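# Four arms stand matching blanks in trays on a timed line

## Task

Press the green button once to start the line. It carries the four trays, which begin under the clear hood, past the arms in steps, each on its own carrier, and advances on a fixed clock whether or not work is finished. Black pointers moving toward the red ends of their scales show how long remains. Before the line's final move, which ends the scene, every cell of every tray must hold a blank of the matching colour, standing upright.

## Robot and tools

Robots: four i2rt Big YAM arms (arm1 to arm4), each ending in a five-finger right hand. Base positions in the scene frame (metres): arm1 (-0.995, -0.477, 0.798), arm2 (-0.303, 0.512, 0.835), arm3 (0.620, -0.548, 0.853), arm4 (1.222, 0.494, 0.767). Each foot faces along its own +x; arm1 and arm3 face roughly +y, arm2 and arm4 roughly -y. Reach is about 1.07 m from the joint1 axis.

Frame: one scene frame, metres, origin on the floor, +z up. The hand point sits 0.045 m in front of the palm. In the hand point's own axes, +z runs along straight fingers, +y leaves the palm, +x crosses the palm away from the thumb. Straight fingers extend 0.06 to 0.07 m past the point. A wrist bracket on the little-finger side protrudes up to 0.10 m and can strike things. The wrist camera rides on that side; with joint6 near -1.3 its image is upright.

Tool move: up to four keys arm1..arm4, each optional, plus cameras. Each arm's part may contain:
- joints: a dictionary of absolute targets by name. joint1_rad -2.879..2.879 (base yaw, positive counter-clockwise seen from above), joint2_rad 0..3.141 (shoulder), joint3_rad 0..3.019 (elbow), joint4_rad -1.692..1.57 (hand pitch, positive lifts fingers), joint5_rad -1.57..1.57 (sideways, positive to the arm's right), joint6_rad -2.094..2.094 (roll, positive clockwise from behind). Hand keys hand_little, hand_ring, hand_middle, hand_index, hand_thumb_bend each run -1 (closed) to +1 (open/straight); hand_thumb_turn +1 beside the palm, -1 opposite the fingers. hand_force_limit -1..1 maps linearly to roughly 0..10 N at the fingertip (0..15 N for thumb motors); hand_speed -0.96..1, full speed at +0.48 and above.
- target: one list of 7 numbers per arm, [x, y, z, qw, qx, qy, qz], an absolute hand-point pose in the scene frame. The hand travels a straight line to it from its current hand_target. With target, joints may only carry the hand_ keys.
- speed: top speed in m/s, 0.002..4.3, default 0.25; rotation capped at twice that in rad/s.
- min_time_s: 0.1..8 s, minimum duration for that arm's joint motions.
All parts start at once; hand paths in one call finish together and stop after 10 s; no call runs past 15 s. Paths ignore obstacles and other arms. Hands lag, drift and can overshoot, especially near full stretch; a fast outstretched arm may swing about 30 degrees past. Each step the controller clips the commanded pose to within 100 mm and 20 degrees of the measured one. Joint-space moves let each joint go at its own pace, so the hand may sweep wide.

cameras: list drawn from arm1_cam_wrist..arm4_cam_wrist, cam_station_1..cam_station_4, or "all"; [] shows none. Omitted means all for an empty move, none otherwise. An unknown name invalidates the call. An empty move returns full state and all images.

Tool wait: seconds 0..10, optional cameras; commands nothing. zoom_image: camera plus region [x0, y0, x1, y1] in pixels, at most 504 per side, only on a camera shown in the latest images. show_instructions: shows the reference page. finished_scene: ends the scene for good.

Reading results: "move" lists arms sent motion; "as last shown" marks an arm left out, with status "not commanded". hand gives the measured hand-point pose, hand_target the pose the held joint targets imply. A pose is done within 1 cm and 2 degrees. off_target means resting short, possibly still pushing. time_out is a stop: a joint was too slow; on_its_own shows what it still pushes toward. "joint command not followed" or "pose unreachable" means a safety check is withholding targets (it keeps arms apart but may react late and allows hands and wrist cameras to touch); not_followed drops a hand target. A refused call, or a stop that blocks it, cancels the later move, wait and finished_scene calls in the same reply. Joint velocities in rad/s; "within noise" means still. Torques in N m, positive toward larger angle, with offsets; entries 3 and 4 wrap at ±28. hand_stopped_by lists six words for little, ring, middle, index, thumb_bend, thumb_turn: moving, target, force, stalled or fault. The *_load_n values are fingertip forces in N, positive when pushed open; a lost grip drops them near 0.

Gripping: a finger motor only starts when its target changes by 0.002 or more, then locks on reaching it or when closing load hits hand_force_limit. Scene start: force limit 0, speed -0.8 (slow, about 3.6 s per finger). For a soft hold use hand_speed -0.94 or lower. To grip harder, raise the force limit and send a more-closed target. With the thumb turned in front, the hand wraps objects 0.035 to 0.065 m thick; thumb tip and index pad can pinch light items.

Safety: never let arms press on each other or close a hand on another robot's fingers; that fails the scene. Keep objects inside the work area and off the floor; avoid drops, slams, hard pushes and releasing moving parts. Arms keep pushing after contact. Holding loads or stretching out heats motors; at 85 °C a MOTOR HOT line appears, at 100 °C the arm goes limp for 30 to 60 s. The line keeps running while you think, and occasional pushes may nudge loose items.

Each tool is called after "Call:" by a JSON object that holds its "method" and its "body".

Reference images:

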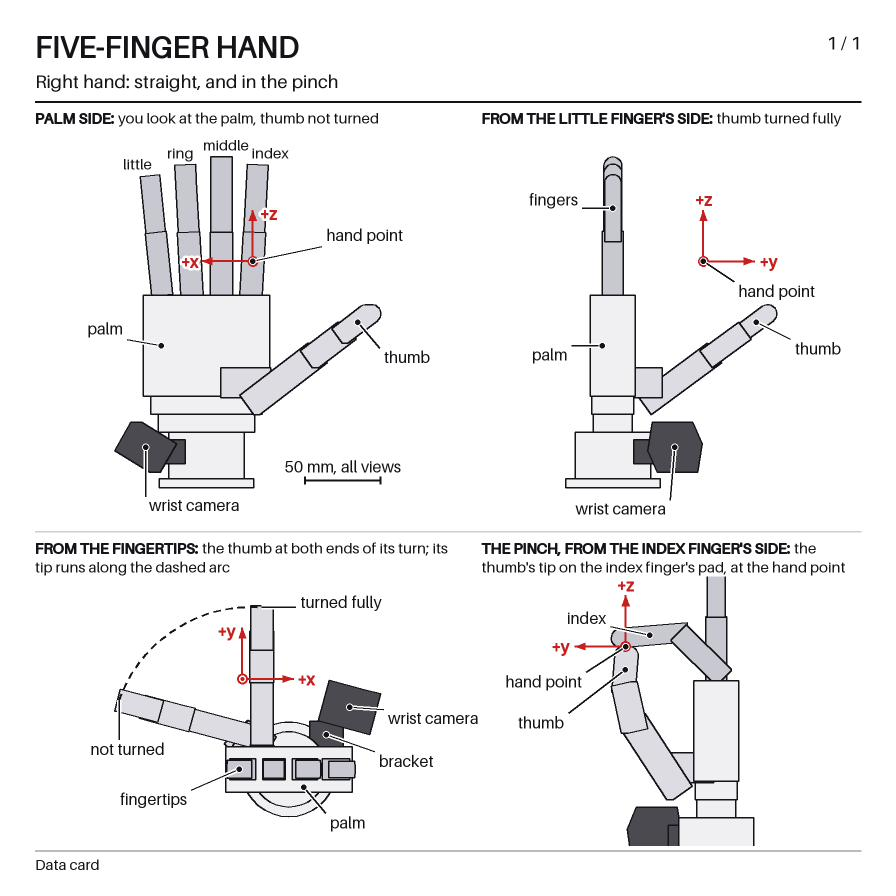

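## Session

Call:
{"method": "move", "body": {}}

Scene clock: 0.00 s.
Joint torques (N m): no reading
Motor temperatures (°C): arm1=[27 30 28 25 26 27] | arm2=[26 27 26 27 26 25] | arm3=[25 27 27 25 27 24] | arm4=[25 27 29 27 27 25]
Heat: arm1: hottest joint2_rad 30 °C; arm2: hottest joint2_rad 27 °C; arm3: hottest joint2_rad 27 °C; arm4: hottest joint3_rad 29 °C.
Joint velocities: within noise
arm1.joint_positions: joint1_rad=+0.224 joint2_rad=+0.628 joint3_rad=+1.423 joint4_rad=-1.268 joint5_rad=-0.006 joint6_rad=-1.299 hand_little=+1.000 hand_ring=+1.000 hand_middle=+1.000 hand_index=+1.000 hand_thumb_turn=+1.000 hand_thumb_bend=+1.000 hand_force_limit=+0.000 hand_speed=-0.800
arm1.joint_status: not commanded
arm1.hand_stopped_by: target,target,target,target,target,target
arm1.little_load_n: 0.0
arm1.ring_load_n: 0.0
arm1.middle_load_n: 0.0
arm1.index_load_n: 0.0
arm1.thumb_bend_load_n: 0.0
arm1.thumb_turn_load_n: 0.5
arm1.hand: x=-0.9735 y=-0.2348 z=+1.3168 quat_wxyz=(-0.443, +0.641, +0.559, +0.283) (m; scene frame)
arm1.hand_target: x=-0.9733 y=-0.2360 z=+1.3262 quat_wxyz=(-0.450, +0.637, +0.555, +0.289) (m; scene frame)
arm1.hand_status: not commanded
arm2.joint_positions: joint1_rad=+0.109 joint2_rad=+0.629 joint3_rad=+1.444 joint4_rad=-1.155 joint5_rad=-0.189 joint6_rad=-1.045 hand_little=+1.000 hand_ring=+1.000 hand_middle=+1.000 hand_index=+1.000 hand_thumb_turn=+1.000 hand_thumb_bend=+1.000 hand_force_limit=+0.000 hand_speed=-0.800
arm2.joint_status: not commanded
arm2.hand_stopped_by: target,target,target,target,target,target
arm2.little_load_n: 0.0
arm2.ring_load_n: 0.0
arm2.middle_load_n: -0.5
arm2.index_load_n: 0.0
arm2.thumb_bend_load_n: 0.0
arm2.thumb_turn_load_n: 0.0
arm2.hand: x=-0.2992 y=+0.2562 z=+1.3760 quat_wxyz=(+0.231, +0.450, -0.681, +0.530) (m; scene frame)
arm2.hand_target: x=-0.2990 y=+0.2579 z=+1.3861 quat_wxyz=(+0.236, +0.448, -0.674, +0.538) (m; scene frame)
arm2.hand_status: not commanded
arm3.joint_positions: joint1_rad=+0.210 joint2_rad=+0.594 joint3_rad=+1.456 joint4_rad=-1.264 joint5_rad=-0.199 joint6_rad=-1.335 hand_little=+1.000 hand_ring=+1.000 hand_middle=+1.000 hand_index=+1.000 hand_thumb_turn=+1.000 hand_thumb_bend=+1.000 hand_force_limit=+0.000 hand_speed=-0.800
arm3.joint_status: not commanded
arm3.hand_stopped_by: target,target,target,target,target,target
arm3.little_load_n: 0.0
arm3.ring_load_n: 0.0
arm3.middle_load_n: 0.0
arm3.index_load_n: 0.0
arm3.thumb_bend_load_n: 0.0
arm3.thumb_turn_load_n: 0.0
arm3.hand: x=+0.5555 y=-0.3330 z=+1.3956 quat_wxyz=(-0.521, +0.517, +0.648, +0.201) (m; scene frame)
arm3.hand_target: x=+0.5560 y=-0.3345 z=+1.4045 quat_wxyz=(-0.528, +0.513, +0.645, +0.206) (m; scene frame)
arm3.hand_status: not commanded
arm4.joint_positions: joint1_rad=-0.428 joint2_rad=+0.586 joint3_rad=+1.339 joint4_rad=-1.454 joint5_rad=+0.045 joint6_rad=-1.252 hand_little=+1.000 hand_ring=+1.000 hand_middle=+1.000 hand_index=+1.000 hand_thumb_turn=+1.000 hand_thumb_bend=+1.000 hand_force_limit=+0.000 hand_speed=-0.800
arm4.joint_status: not commanded
arm4.hand_stopped_by: target,target,target,target,target,target
arm4.little_load_n: 0.0
arm4.ring_load_n: 0.0
arm4.middle_load_n: 0.0
arm4.index_load_n: 0.0
arm4.thumb_bend_load_n: 0.0
arm4.thumb_turn_load_n: 0.0
arm4.hand: x=+1.1053 y=+0.3269 z=+1.2162 quat_wxyz=(+0.312, +0.397, -0.815, +0.283) (m; scene frame)
arm4.hand_target: x=+1.1053 y=+0.3271 z=+1.2259 quat_wxyz=(+0.320, +0.395, -0.811, +0.290) (m; scene frame)
arm4.hand_status: not commanded
pictures: arm1_cam_wrist, arm2_cam_wrist, arm3_cam_wrist, arm4_cam_wrist, cam_station_1, cam_station_2, cam_station_3, cam_station_4

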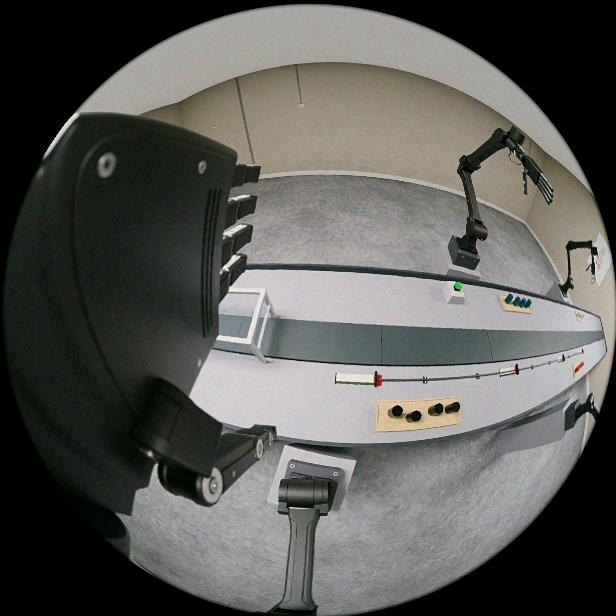

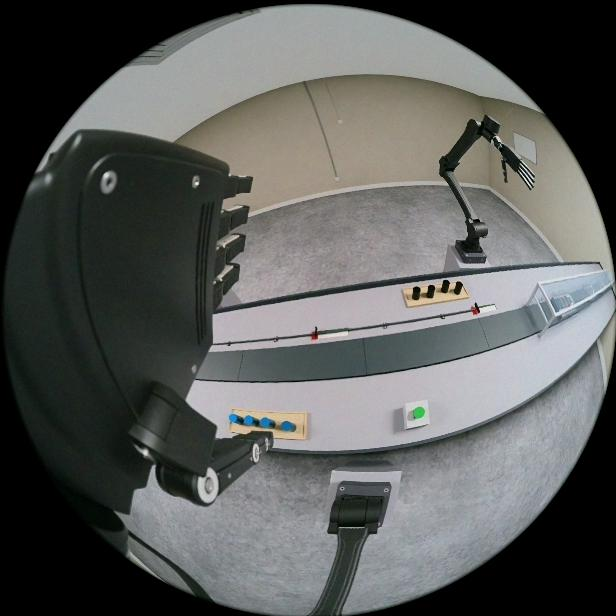

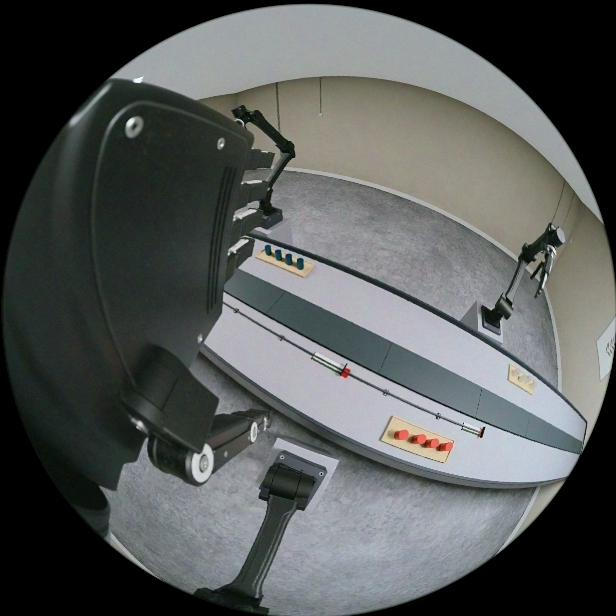

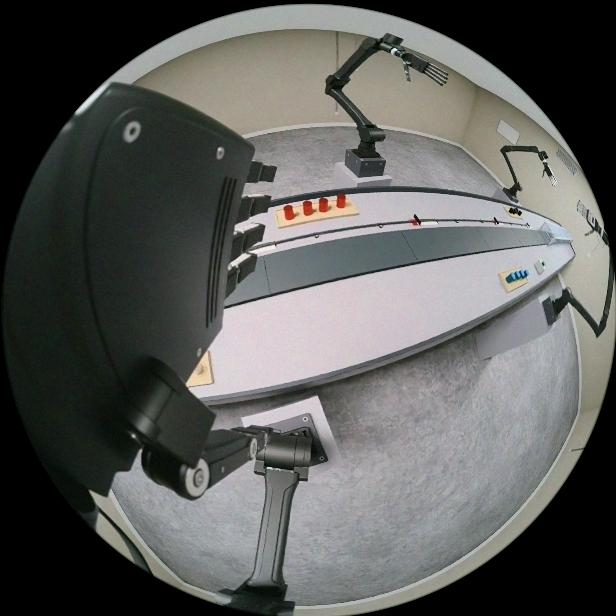

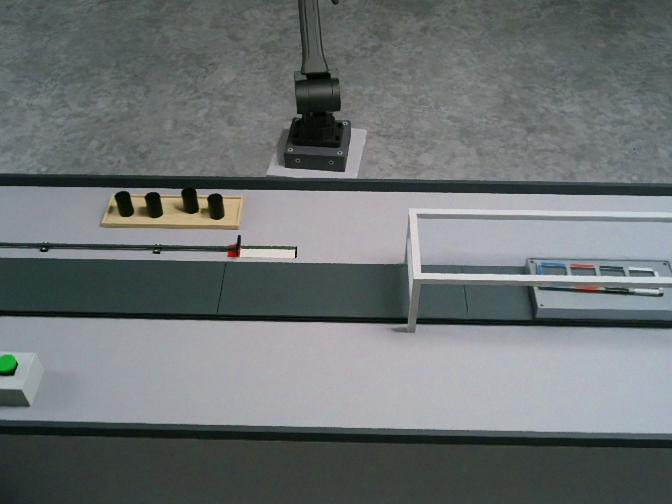

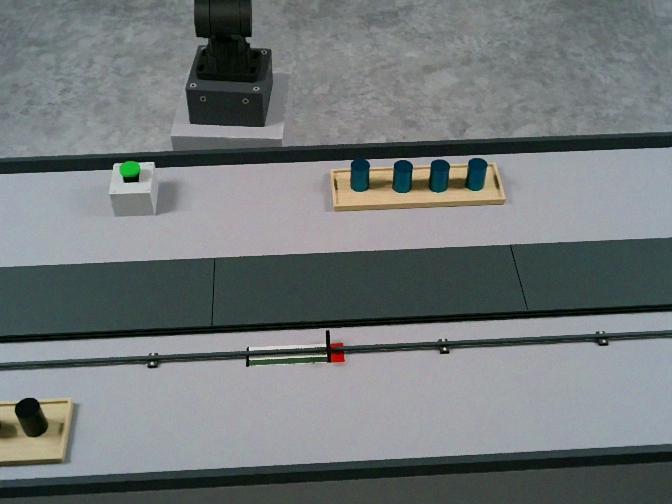

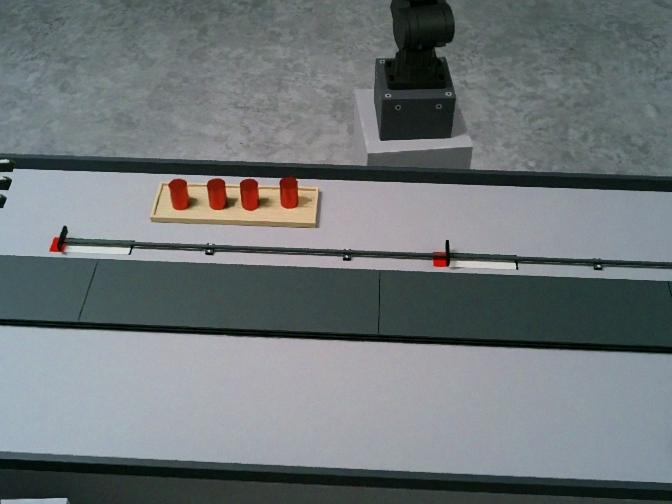

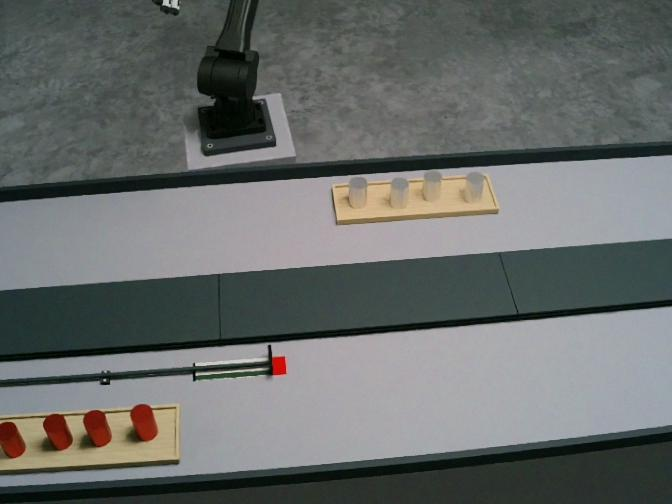

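Call:
{"method": "zoom_image", "body": {"camera": "cam_station_1", "region": [400, 190, 672, 340]}}

Call:
{"method": "zoom_image", "body": {"camera": "cam_station_1", "region": [80, 170, 320, 330]}}

Call:
{"method": "zoom_image", "body": {"camera": "arm1_cam_wrist", "region": [200, 260, 480, 460]}}

Call:
{"method": "zoom_image", "body": {"camera": "arm2_cam_wrist", "region": [480, 230, 616, 360]}}

Scaled by 1.853.

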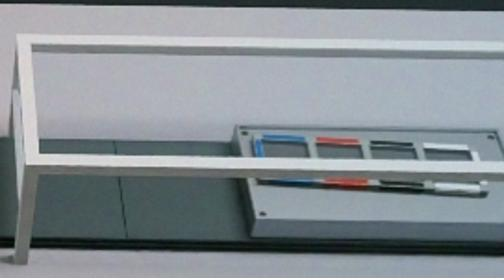

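Scaled by 2.100.

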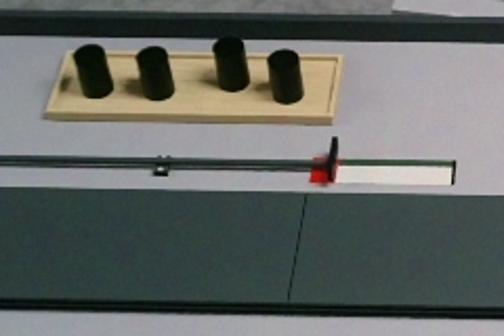

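Scaled by 1.800 from the camera's image (finer frame: 880x880).

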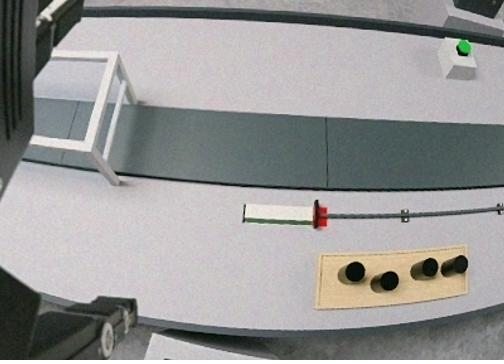

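Scaled by 3.706 from the camera's image (finer frame: 880x880).

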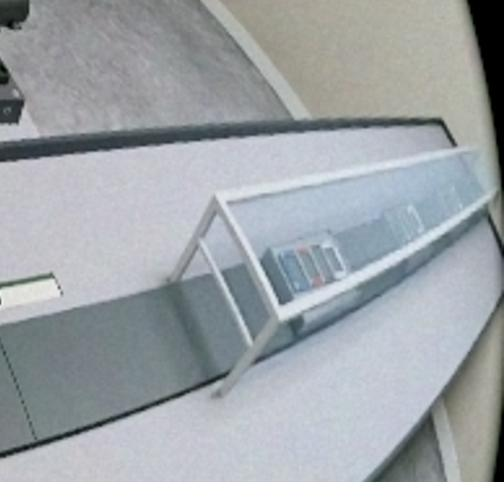

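Call:
{"method": "zoom_image", "body": {"camera": "cam_station_1", "region": [95, 180, 255, 235]}}

Call:
{"method": "zoom_image", "body": {"camera": "cam_station_2", "region": [325, 145, 515, 215]}}

Call:
{"method": "zoom_image", "body": {"camera": "cam_station_3", "region": [145, 165, 325, 235]}}

Call:
{"method": "zoom_image", "body": {"camera": "cam_station_4", "region": [325, 160, 505, 230]}}

Call:
{"method": "zoom_image", "body": {"camera": "cam_station_1", "region": [520, 240, 672, 330]}}

Scaled by 3.150.

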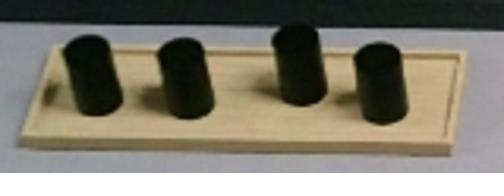

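Scaled by 2.653.

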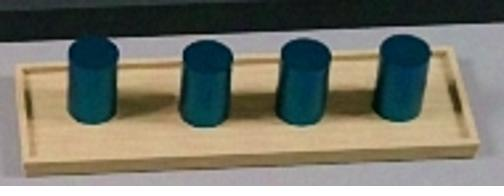

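Scaled by 2.800.

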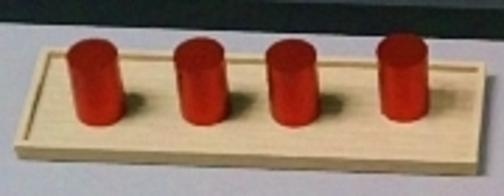

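Scaled by 2.800.

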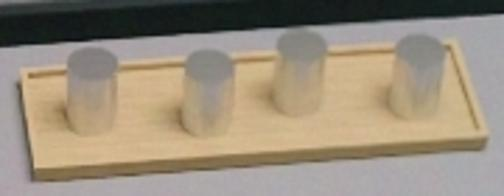

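Scaled by 3.316.

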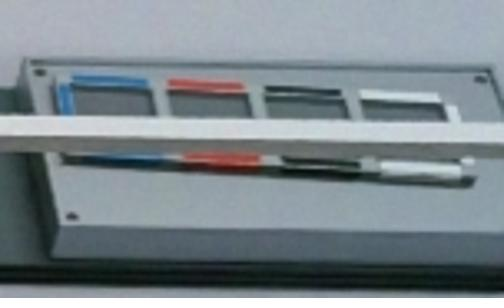

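Call:
{"method": "move", "body": {"arm1": {"target": [-0.80, -0.22, 0.95, 0.5, -0.866, 0, 0], "speed": 0.3, "joints": {"hand_little": -1, "hand_ring": -1, "hand_middle": 0.4, "hand_index": 0.4, "hand_thumb_turn": -1, "hand_thumb_bend": 0.95, "hand_speed": 0}}, "cameras": ["arm1_cam_wrist", "cam_station_1"]}}

Scene clock: 12.40 s.
Joint torques (N m): arm1=[1.14 -3.43 7.23 1.81 -0.72 0.2] | arm2=[0.09 3.31 9.31 1.81 -0.17 -0.12] | arm3=[-0.56 2.96 6.89 2.43 0.02 0] | arm4=[1.49 2.32 9.26 1.63 -0.05 0.12]
Motor temperatures (°C): arm1=[27 30 29 25 27 27] | arm2=[26 27 27 27 26 25] | arm3=[25 27 28 25 27 24] | arm4=[25 27 30 27 27 25]
Heat: arm1: hottest joint2_rad 30 °C; arm2: hottest joint2_rad 27 °C; arm3: hottest joint3_rad 28 °C; arm4: hottest joint3_rad 30 °C.
move: arm1 done
Joint velocities: within noise
arm1.joint_positions: joint1_rad=-0.982 joint2_rad=+0.904 joint3_rad=+0.607 joint4_rad=-0.613 joint5_rad=-0.850 joint6_rad=-0.760 hand_little=-1.000 hand_ring=-1.000 hand_middle=+0.400 hand_index=+0.400 hand_thumb_turn=-1.000 hand_thumb_bend=+0.950 hand_force_limit=+0.000 hand_speed=+0.000
arm1.joint_status: all done
arm1.hand_stopped_by: target,target,target,target,target,target
arm1.little_load_n: 0.0
arm1.ring_load_n: 0.0
arm1.middle_load_n: 0.0
arm1.index_load_n: 0.0
arm1.thumb_bend_load_n: 0.0
arm1.thumb_turn_load_n: 0.0
arm1.hand: x=-0.8044 y=-0.2227 z=+0.9451 quat_wxyz=(-0.492, +0.870, -0.003, -0.008)
arm1.hand_target: x=-0.8007 y=-0.2207 z=+0.9475 quat_wxyz=(-0.498, +0.867, -0.005, -0.003)
arm1.hand_status: done (0.007 m and 1.4 deg from the pose sent, 0.406 m and 78.1 deg at the start)
arm2, arm3, arm4: as last shown
arm2.middle_load_n: 0.0
arm2.thumb_turn_load_n: 0.5
arm1_cam_wrist: T_world_to_cam=[[0.21151, -0.4934, -0.84369, 0.86163], [-0.82935, -0.54736, 0.11218, -0.89313], [-0.51715, 0.67599, -0.52497, 0.3475]] pos_world=[-0.74325, -0.29864, 1.00957]

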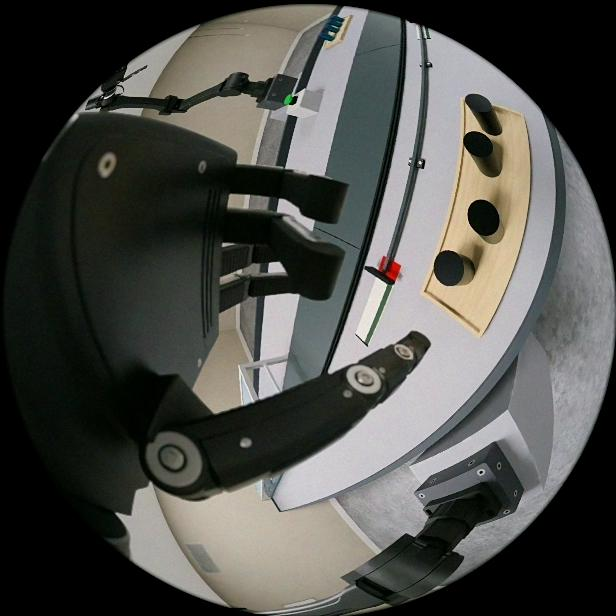

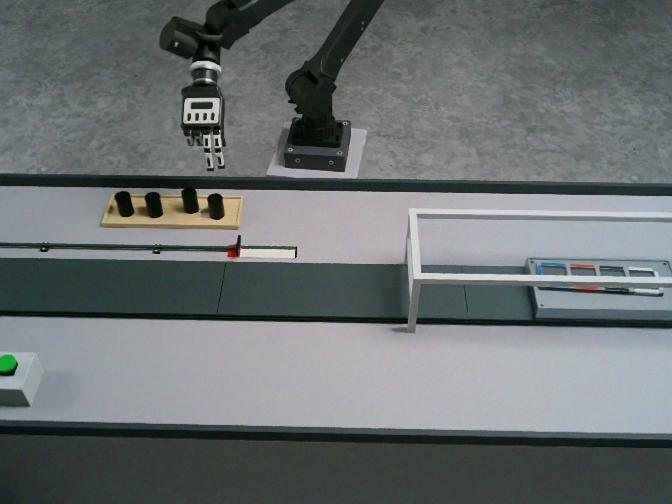

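Call:
{"method": "zoom_image", "body": {"camera": "arm1_cam_wrist", "region": [380, 80, 560, 350]}}

Call:
{"method": "zoom_image", "body": {"camera": "cam_station_1", "region": [90, 90, 290, 240]}}

Scaled by 1.867 from the camera's image (finer frame: 880x880).

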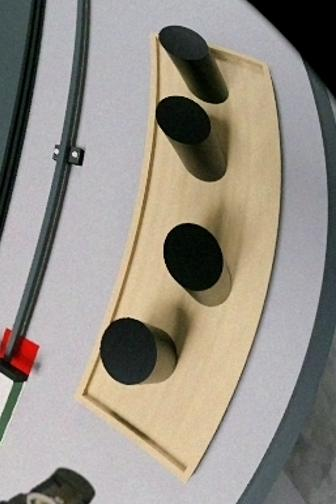

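Scaled by 2.520.

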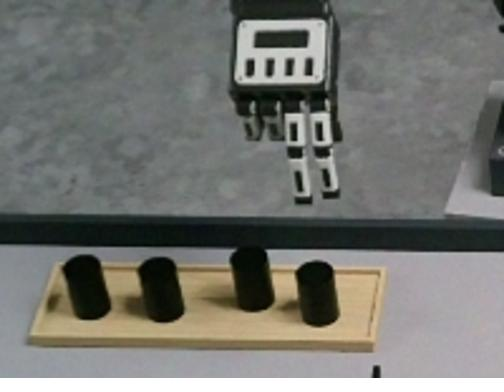

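Call:
{"method": "move", "body": {"arm1": {"target": [-0.779, -0.230, 0.845, 0.4997, -0.8654, 0.0325, -0.0187], "speed": 0.15}, "cameras": ["arm1_cam_wrist", "cam_station_1"]}}

Call:
{"method": "zoom_image", "body": {"camera": "cam_station_1", "region": [150, 100, 270, 240]}}

Call:
{"method": "zoom_image", "body": {"camera": "arm1_cam_wrist", "region": [220, 150, 520, 450]}}

Scene clock: 17.57 s.
Joint torques (N m): arm1=[1.03 -3.78 5.96 1.85 -0.53 0.19] | arm2=[0.03 3.31 9.31 1.83 -0.17 -0.11] | arm3=[-0.56 2.96 6.87 2.43 0.02 0] | arm4=[1.9 1.79 9.11 1.5 -0.06 0.1]
Motor temperatures (°C): arm1=[27 30 29 25 27 27] | arm2=[26 27 28 27 26 25] | arm3=[25 27 28 25 27 24] | arm4=[25 27 30 27 27 25]
Heat: arm1: hottest joint2_rad 30 °C; arm2: hottest joint3_rad 28 °C; arm3: hottest joint3_rad 28 °C; arm4: hottest joint3_rad 30 °C.
move: arm1 done
Joint velocities: within noise
arm1.joint_positions: joint1_rad=-1.032 joint2_rad=+1.103 joint3_rad=+0.417 joint4_rad=-0.197 joint5_rad=-0.850 joint6_rad=-0.750 hand_little=-1.000 hand_ring=-1.000 hand_middle=+0.400 hand_index=+0.400 hand_thumb_turn=-1.000 hand_thumb_bend=+0.950 hand_force_limit=+0.000 hand_speed=+0.000
arm1.joint_status: not commanded
arm1.hand_stopped_by: target,target,target,target,target,target
arm1.little_load_n: 0.0
arm1.ring_load_n: 0.0
arm1.middle_load_n: 0.0
arm1.index_load_n: 0.0
arm1.thumb_bend_load_n: 0.0
arm1.thumb_turn_load_n: 0.0
arm1.hand: x=-0.7874 y=-0.2289 z=+0.8460 quat_wxyz=(-0.497, +0.867, -0.024, +0.012)
arm1.hand_target: x=-0.7835 y=-0.2281 z=+0.8457 quat_wxyz=(-0.500, +0.865, -0.028, +0.015)
arm1.hand_status: done (0.009 m and 1.3 deg from the pose sent, 0.104 m and 4.6 deg at the start)
arm2, arm3, arm4: as last shown
arm2.thumb_turn_load_n: 0.0
arm3.little_load_n: -0.5
arm1_cam_wrist: T_world_to_cam=[[0.19663, -0.49491, -0.8464, 0.76163], [-0.86005, -0.50157, 0.09347, -0.86917], [-0.47079, 0.70957, -0.52428, 0.35207]] pos_world=[-0.73155, -0.30882, 0.91047]

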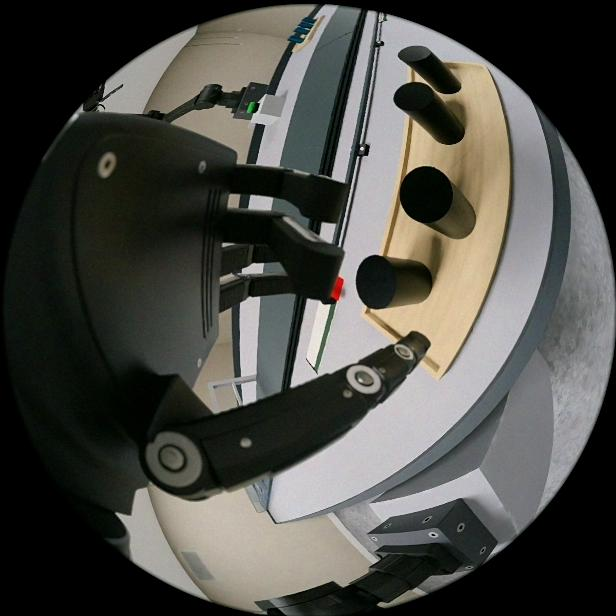

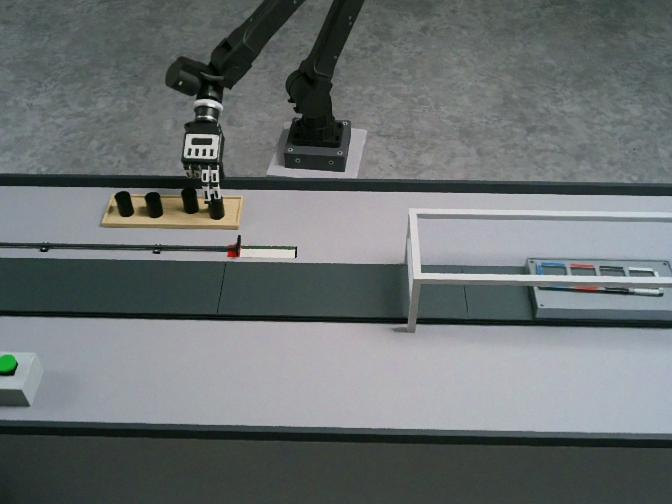

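Scaled by 3.600.

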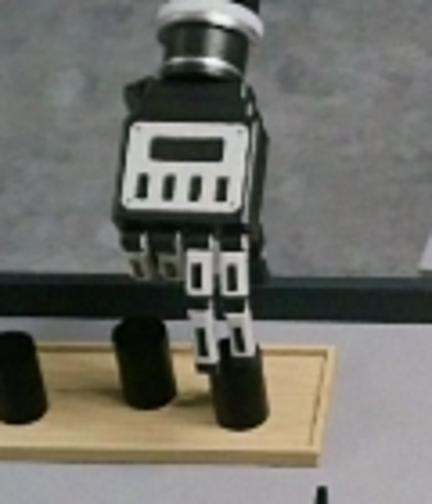

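Scaled by 1.680 from the camera's image (finer frame: 880x880).

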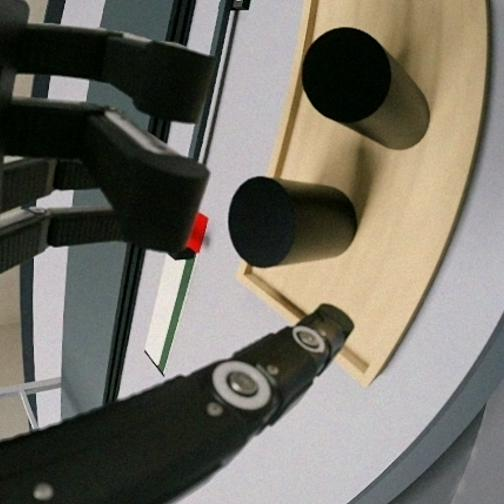

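Call:
{"method": "move", "body": {"arm1": {"target": [-0.777, -0.235, 0.828, 0.4997, -0.8654, 0.0325, -0.0187], "speed": 0.1}, "cameras": ["arm1_cam_wrist", "cam_station_1"]}}

Call:
{"method": "zoom_image", "body": {"camera": "cam_station_1", "region": [150, 100, 270, 240]}}

Call:
{"method": "zoom_image", "body": {"camera": "arm1_cam_wrist", "region": [220, 150, 520, 450]}}

Scene clock: 22.67 s.
Joint torques (N m): arm1=[0.91 -3.9 5.48 1.81 -0.76 0] | arm2=[0.03 3.31 9.31 1.83 -0.17 -0.12] | arm3=[-0.56 3.02 6.87 2.43 0.02 0] | arm4=[1.67 1.2 8.98 1.37 -0.06 0.06]
Motor temperatures (°C): arm1=[27 30 30 25 27 27] | arm2=[26 27 28 27 26 25] | arm3=[25 27 29 25 27 24] | arm4=[25 27 31 27 27 25]
Heat: arm1: hottest joint2_rad 30 °C; arm2: hottest joint3_rad 28 °C; arm3: hottest joint3_rad 29 °C; arm4: hottest joint3_rad 31 °C.
move: arm1 done
Joint velocities: within noise
arm1.joint_positions: joint1_rad=-1.063 joint2_rad=+1.160 joint3_rad=+0.400 joint4_rad=-0.139 joint5_rad=-0.857 joint6_rad=-0.750 hand_little=-1.000 hand_ring=-1.000 hand_middle=+0.400 hand_index=+0.400 hand_thumb_turn=-1.000 hand_thumb_bend=+0.950 hand_force_limit=+0.000 hand_speed=+0.000
arm1.joint_status: not commanded
arm1.hand_stopped_by: target,target,target,target,target,target
arm1.little_load_n: 0.0
arm1.ring_load_n: 0.0
arm1.middle_load_n: 0.0
arm1.index_load_n: 0.0
arm1.thumb_bend_load_n: 0.0
arm1.thumb_turn_load_n: 0.0
arm1.hand: x=-0.7817 y=-0.2348 z=+0.8300 quat_wxyz=(-0.496, +0.867, -0.039, +0.011)
arm1.hand_target: x=-0.7782 y=-0.2349 z=+0.8283 quat_wxyz=(-0.500, +0.865, -0.035, +0.017)
arm1.hand_status: done (0.005 m and 1.2 deg from the pose sent, 0.022 m and 1.3 deg at the start)
arm2, arm3, arm4: as last shown
arm3.little_load_n: 0.0
arm1_cam_wrist: T_world_to_cam=[[0.16979, -0.50077, -0.84877, 0.72365], [-0.87096, -0.47922, 0.10851, -0.88152], [-0.46109, 0.72082, -0.51751, 0.35514]] pos_world=[-0.72688, -0.31606, 0.89365]

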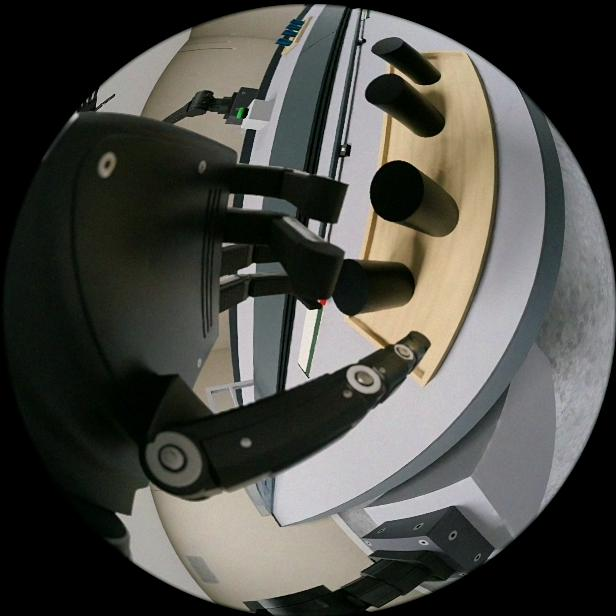

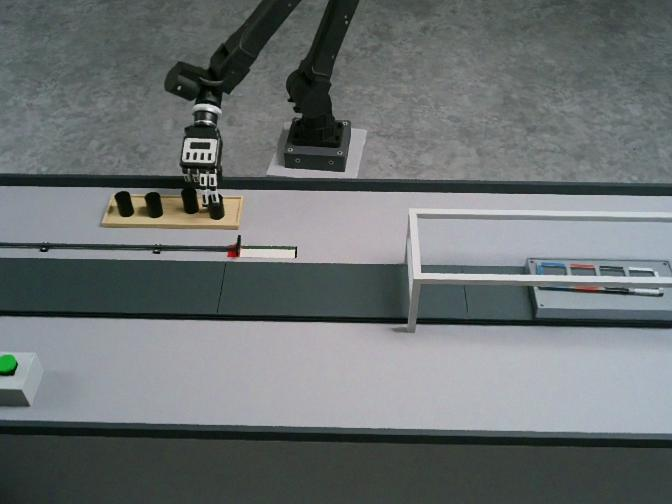

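Scaled by 3.600.

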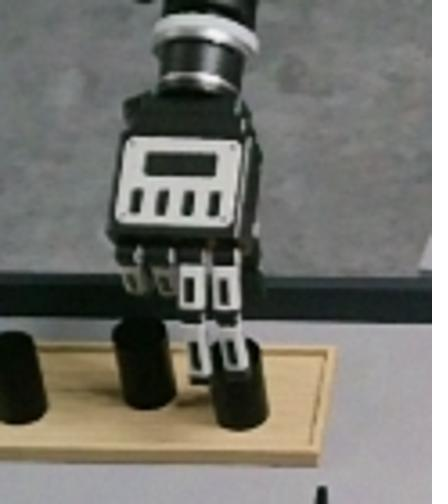

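Scaled by 1.680 from the camera's image (finer frame: 880x880).

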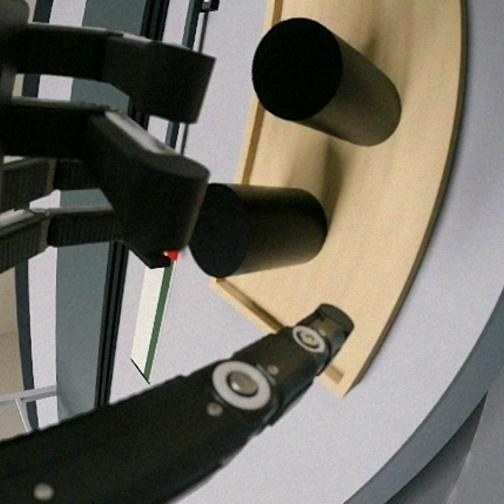

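Call:
{"method": "move", "body": {"arm1": {"target": [-0.782, -0.231, 0.806, 0.4997, -0.8654, 0.0325, -0.0187], "speed": 0.08}, "cameras": ["arm1_cam_wrist", "cam_station_1"]}}

Call:
{"method": "zoom_image", "body": {"camera": "cam_station_1", "region": [150, 100, 270, 240]}}

Call:
{"method": "zoom_image", "body": {"camera": "arm1_cam_wrist", "region": [220, 150, 520, 450]}}

Scene clock: 24.67 s.
Joint torques (N m): arm1=[1.85 -4.19 4.93 1.84 -0.27 0.18] | arm2=[0.09 3.31 9.31 1.83 -0.17 -0.12] | arm3=[-0.56 2.96 6.87 2.43 0.02 0] | arm4=[1.38 0.79 9.16 1.43 -0.1 0.1]
Motor temperatures (°C): arm1=[27 30 30 25 27 27] | arm2=[26 27 28 27 26 25] | arm3=[25 27 29 25 27 24] | arm4=[25 27 31 27 27 25]
Heat: arm1: hottest joint2_rad 30 °C; arm2: hottest joint3_rad 28 °C; arm3: hottest joint3_rad 29 °C; arm4: hottest joint3_rad 31 °C.
move: arm1 done
Joint velocities: within noise
arm1.joint_positions: joint1_rad=-1.063 joint2_rad=+1.230 joint3_rad=+0.363 joint4_rad=-0.013 joint5_rad=-0.857 joint6_rad=-0.750 hand_little=-1.000 hand_ring=-1.000 hand_middle=+0.400 hand_index=+0.400 hand_thumb_turn=-1.000 hand_thumb_bend=+0.950 hand_force_limit=+0.000 hand_speed=+0.000
arm1.joint_status: not commanded
arm1.hand_stopped_by: target,target,target,target,target,target
arm1.little_load_n: 0.0
arm1.ring_load_n: 0.0
arm1.middle_load_n: 0.0
arm1.index_load_n: 0.0
arm1.thumb_bend_load_n: 0.5
arm1.thumb_turn_load_n: 0.0
arm1.hand: x=-0.7813 y=-0.2344 z=+0.8087 quat_wxyz=(-0.500, +0.865, -0.035, +0.019)
arm1.hand_target: x=-0.7807 y=-0.2328 z=+0.8062 quat_wxyz=(-0.500, +0.865, -0.036, +0.020)
arm1.hand_status: done (0.004 m and 0.3 deg from the pose sent, 0.024 m and 1.2 deg at the start)
arm2, arm3, arm4: as last shown
arm2.ring_load_n: -0.5
arm1_cam_wrist: T_world_to_cam=[[0.18394, -0.49444, -0.84953, 0.71886], [-0.87273, -0.47978, 0.09027, -0.86546], [-0.45222, 0.72481, -0.51977, 0.35371]] pos_world=[-0.72759, -0.31616, 0.87266]

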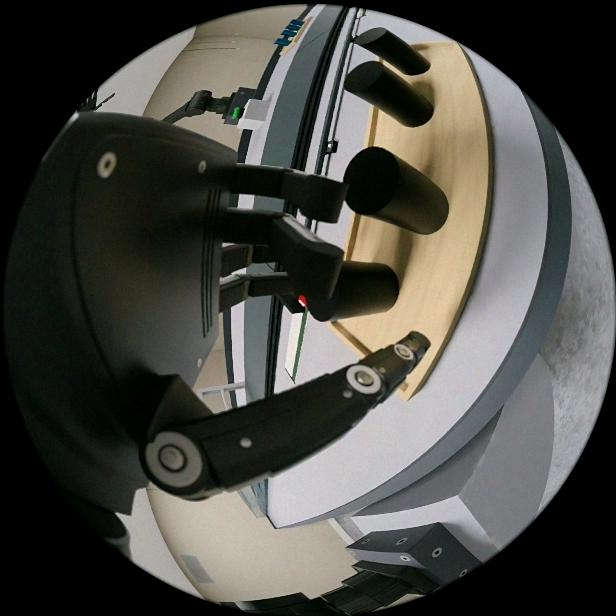

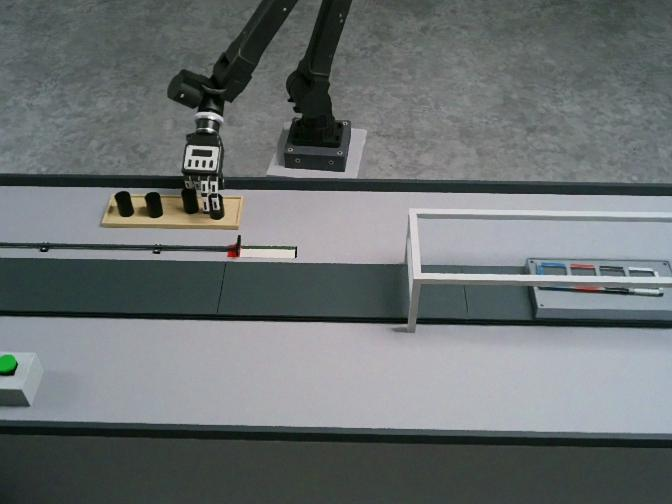

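Scaled by 3.600.

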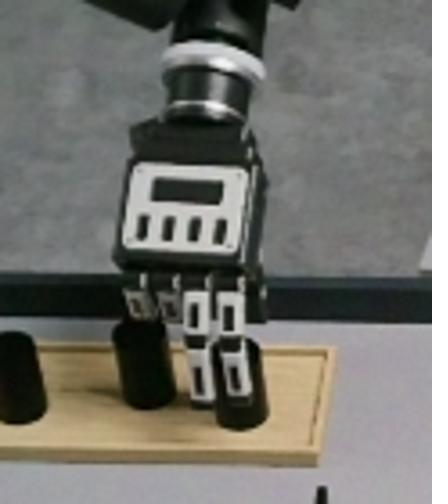

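Scaled by 1.680 from the camera's image (finer frame: 880x880).

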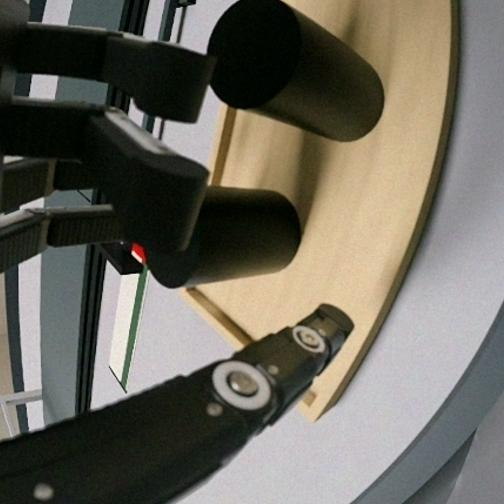

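Call:
{"method": "move", "body": {"arm1": {"target": [-0.7865, -0.2285, 0.806, 0.4997, -0.8654, 0.0325, -0.0187], "speed": 0.08, "joints": {"hand_middle": 0.25, "hand_index": 0.25, "hand_speed": -0.5}}, "cameras": ["arm1_cam_wrist", "cam_station_1"]}}

Call:
{"method": "zoom_image", "body": {"camera": "cam_station_1", "region": [150, 100, 270, 240]}}

Call:
{"method": "zoom_image", "body": {"camera": "arm1_cam_wrist", "region": [220, 150, 520, 450]}}

Scene clock: 27.33 s.
Joint torques (N m): arm1=[2.02 -4.78 4.83 1.87 -0.26 0.2] | arm2=[0.03 3.31 9.31 1.83 -0.17 -0.12] | arm3=[-0.56 3.02 6.89 2.43 0.02 0] | arm4=[1.44 1.26 9.13 1.74 -0.07 0.11]
Motor temperatures (°C): arm1=[27 30 30 26 27 27] | arm2=[26 27 28 27 26 25] | arm3=[25 27 29 25 27 24] | arm4=[25 27 31 27 27 25]
Heat: arm1: hottest joint2_rad 30 °C; arm2: hottest joint3_rad 28 °C; arm3: hottest joint3_rad 29 °C; arm4: hottest joint3_rad 31 °C.
move: arm1 done
Joint velocities: within noise
arm1.joint_positions: joint1_rad=-1.046 joint2_rad=+1.230 joint3_rad=+0.354 joint4_rad=+0.004 joint5_rad=-0.845 joint6_rad=-0.741 hand_little=-1.000 hand_ring=-1.000 hand_middle=+0.250 hand_index=+0.250 hand_thumb_turn=-1.000 hand_thumb_bend=+0.950 hand_force_limit=+0.000 hand_speed=-0.500
arm1.joint_status: all done
arm1.hand_stopped_by: target,target,target,target,target,target
arm1.little_load_n: 0.0
arm1.ring_load_n: 0.0
arm1.middle_load_n: 0.0
arm1.index_load_n: 0.0
arm1.thumb_bend_load_n: 0.0
arm1.thumb_turn_load_n: 0.0
arm1.hand: x=-0.7853 y=-0.2322 z=+0.8062 quat_wxyz=(-0.498, +0.866, -0.032, +0.019)
arm1.hand_target: x=-0.7847 y=-0.2300 z=+0.8058 quat_wxyz=(-0.499, +0.866, -0.032, +0.022)
arm1.hand_status: done (0.004 m and 0.2 deg from the pose sent, 0.008 m and 0.3 deg at the start)
arm2, arm3, arm4: as last shown
arm2.ring_load_n: 0.0
arm3.middle_load_n: -0.5
arm1_cam_wrist: T_world_to_cam=[[0.18867, -0.49754, -0.84667, 0.71921], [-0.87088, -0.4832, 0.08988, -0.86667], [-0.45383, 0.7204, -0.52447, 0.35052]] pos_world=[-0.73139, -0.31345, 0.87067]

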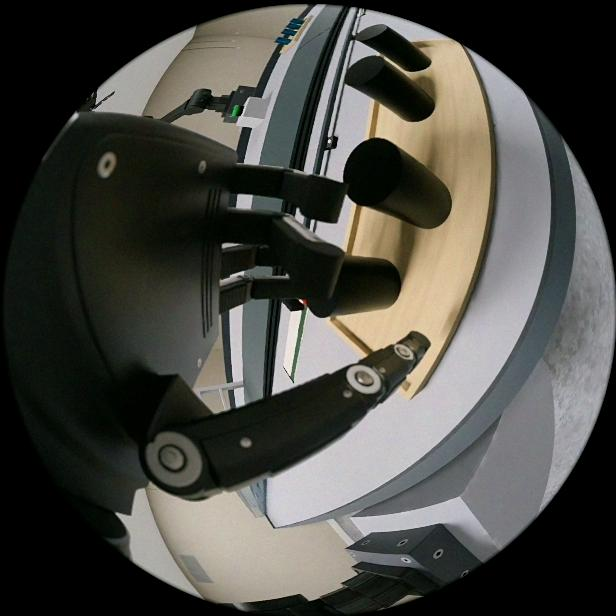

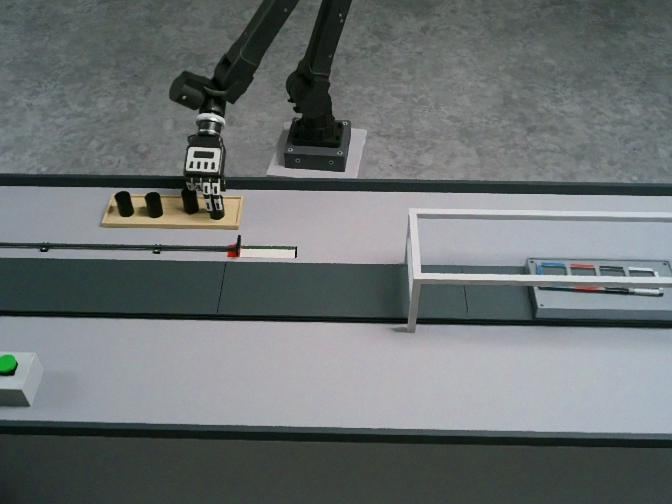

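Scaled by 3.600.

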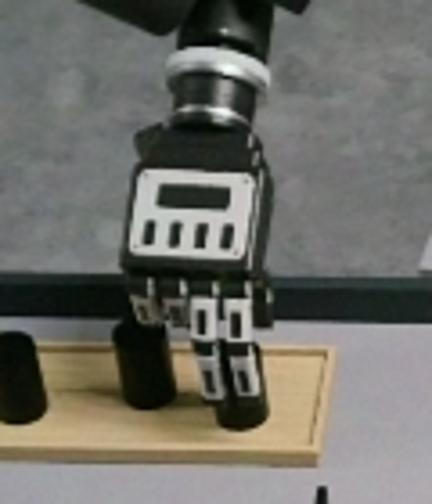

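Scaled by 1.680 from the camera's image (finer frame: 880x880).

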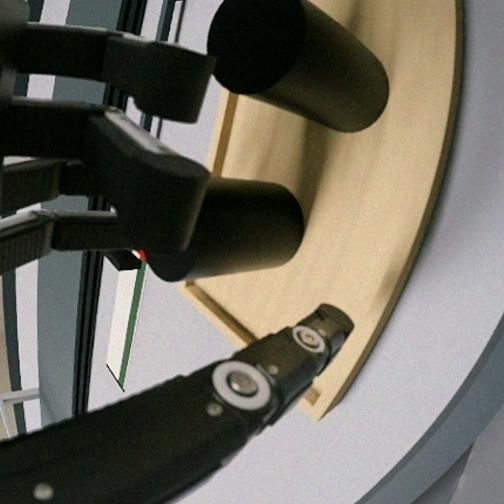

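Call:
{"method": "move", "body": {"arm1": {"joints": {"hand_middle": 0.1, "hand_index": 0.1, "hand_thumb_bend": 0.6, "hand_speed": -0.85, "hand_force_limit": -0.6}}, "cameras": ["arm1_cam_wrist", "cam_station_1"]}}

Call:
{"method": "zoom_image", "body": {"camera": "arm1_cam_wrist", "region": [220, 150, 520, 450]}}

Scene clock: 29.97 s.
Joint torques (N m): arm1=[1.85 -4.78 4.86 1.63 -0.26 0.19] | arm2=[0.09 3.31 9.32 1.83 -0.17 -0.12] | arm3=[-0.56 2.96 6.89 2.43 0.02 0] | arm4=[1.73 1.73 9.22 1.58 -0.07 0.08]
Motor temperatures (°C): arm1=[27 30 30 26 27 27] | arm2=[26 27 28 27 26 25] | arm3=[25 27 29 25 27 24] | arm4=[25 27 31 27 27 25]
Heat: arm1: hottest joint2_rad 30 °C; arm2: hottest joint3_rad 28 °C; arm3: hottest joint3_rad 29 °C; arm4: hottest joint3_rad 31 °C.
move: arm1 done
Joint velocities: within noise
arm1.joint_positions: joint1_rad=-1.042 joint2_rad=+1.230 joint3_rad=+0.355 joint4_rad=+0.010 joint5_rad=-0.845 joint6_rad=-0.727 hand_little=-1.000 hand_ring=-1.000 hand_middle=+0.100 hand_index=+0.100 hand_thumb_turn=-1.000 hand_thumb_bend=+0.600 hand_force_limit=-0.600 hand_speed=-0.850
arm1.joint_status: all done
arm1.hand_stopped_by: target,target,target,target,target,target
arm1.little_load_n: 0.0
arm1.ring_load_n: 0.0
arm1.middle_load_n: 0.5
arm1.index_load_n: 0.0
arm1.thumb_bend_load_n: 0.0
arm1.thumb_turn_load_n: 0.0
arm1.hand: x=-0.7854 y=-0.2301 z=+0.8076 quat_wxyz=(-0.500, +0.865, -0.035, +0.017)
arm1.hand_target: x=-0.7856 y=-0.2289 z=+0.8066 quat_wxyz=(-0.500, +0.865, -0.036, +0.019)
arm1.hand_status: not commanded
arm2, arm3, arm4: as last shown
arm2.ring_load_n: -0.5
arm3.middle_load_n: 0.0
arm4.middle_load_n: 0.5
arm1_cam_wrist: T_world_to_cam=[[0.18332, -0.49447, -0.84964, 0.72035], [-0.87163, -0.48143, 0.09212, -0.86787], [-0.4546, 0.72369, -0.51925, 0.34563]] pos_world=[-0.73139, -0.31176, 0.87146]

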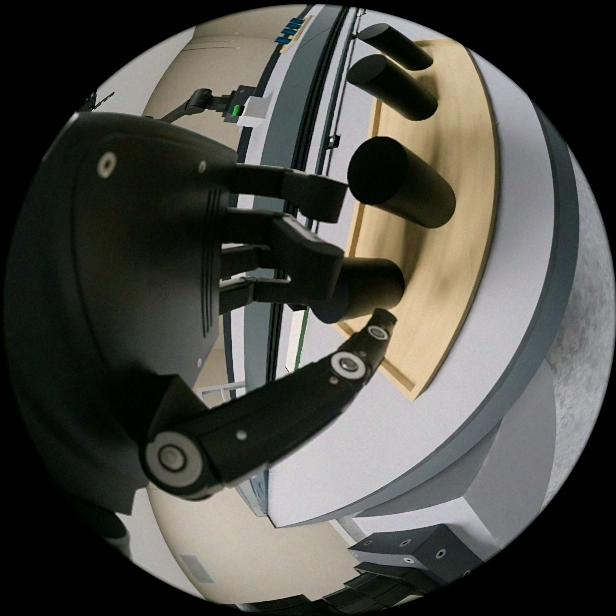

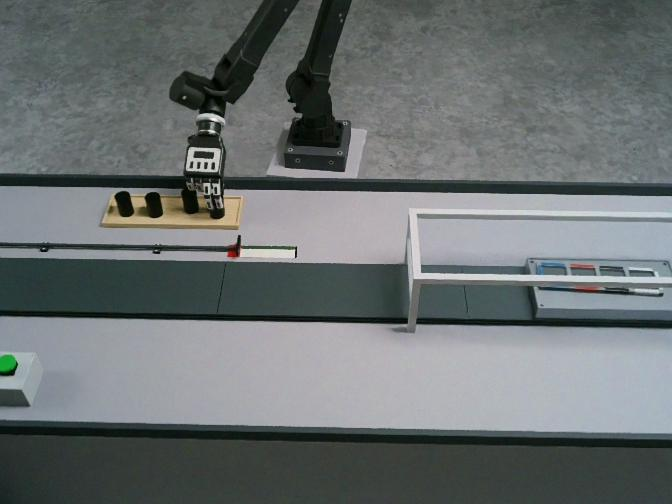

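Scaled by 1.680 from the camera's image (finer frame: 880x880).

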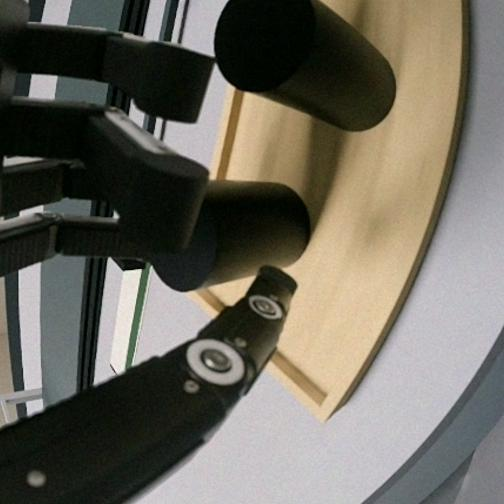

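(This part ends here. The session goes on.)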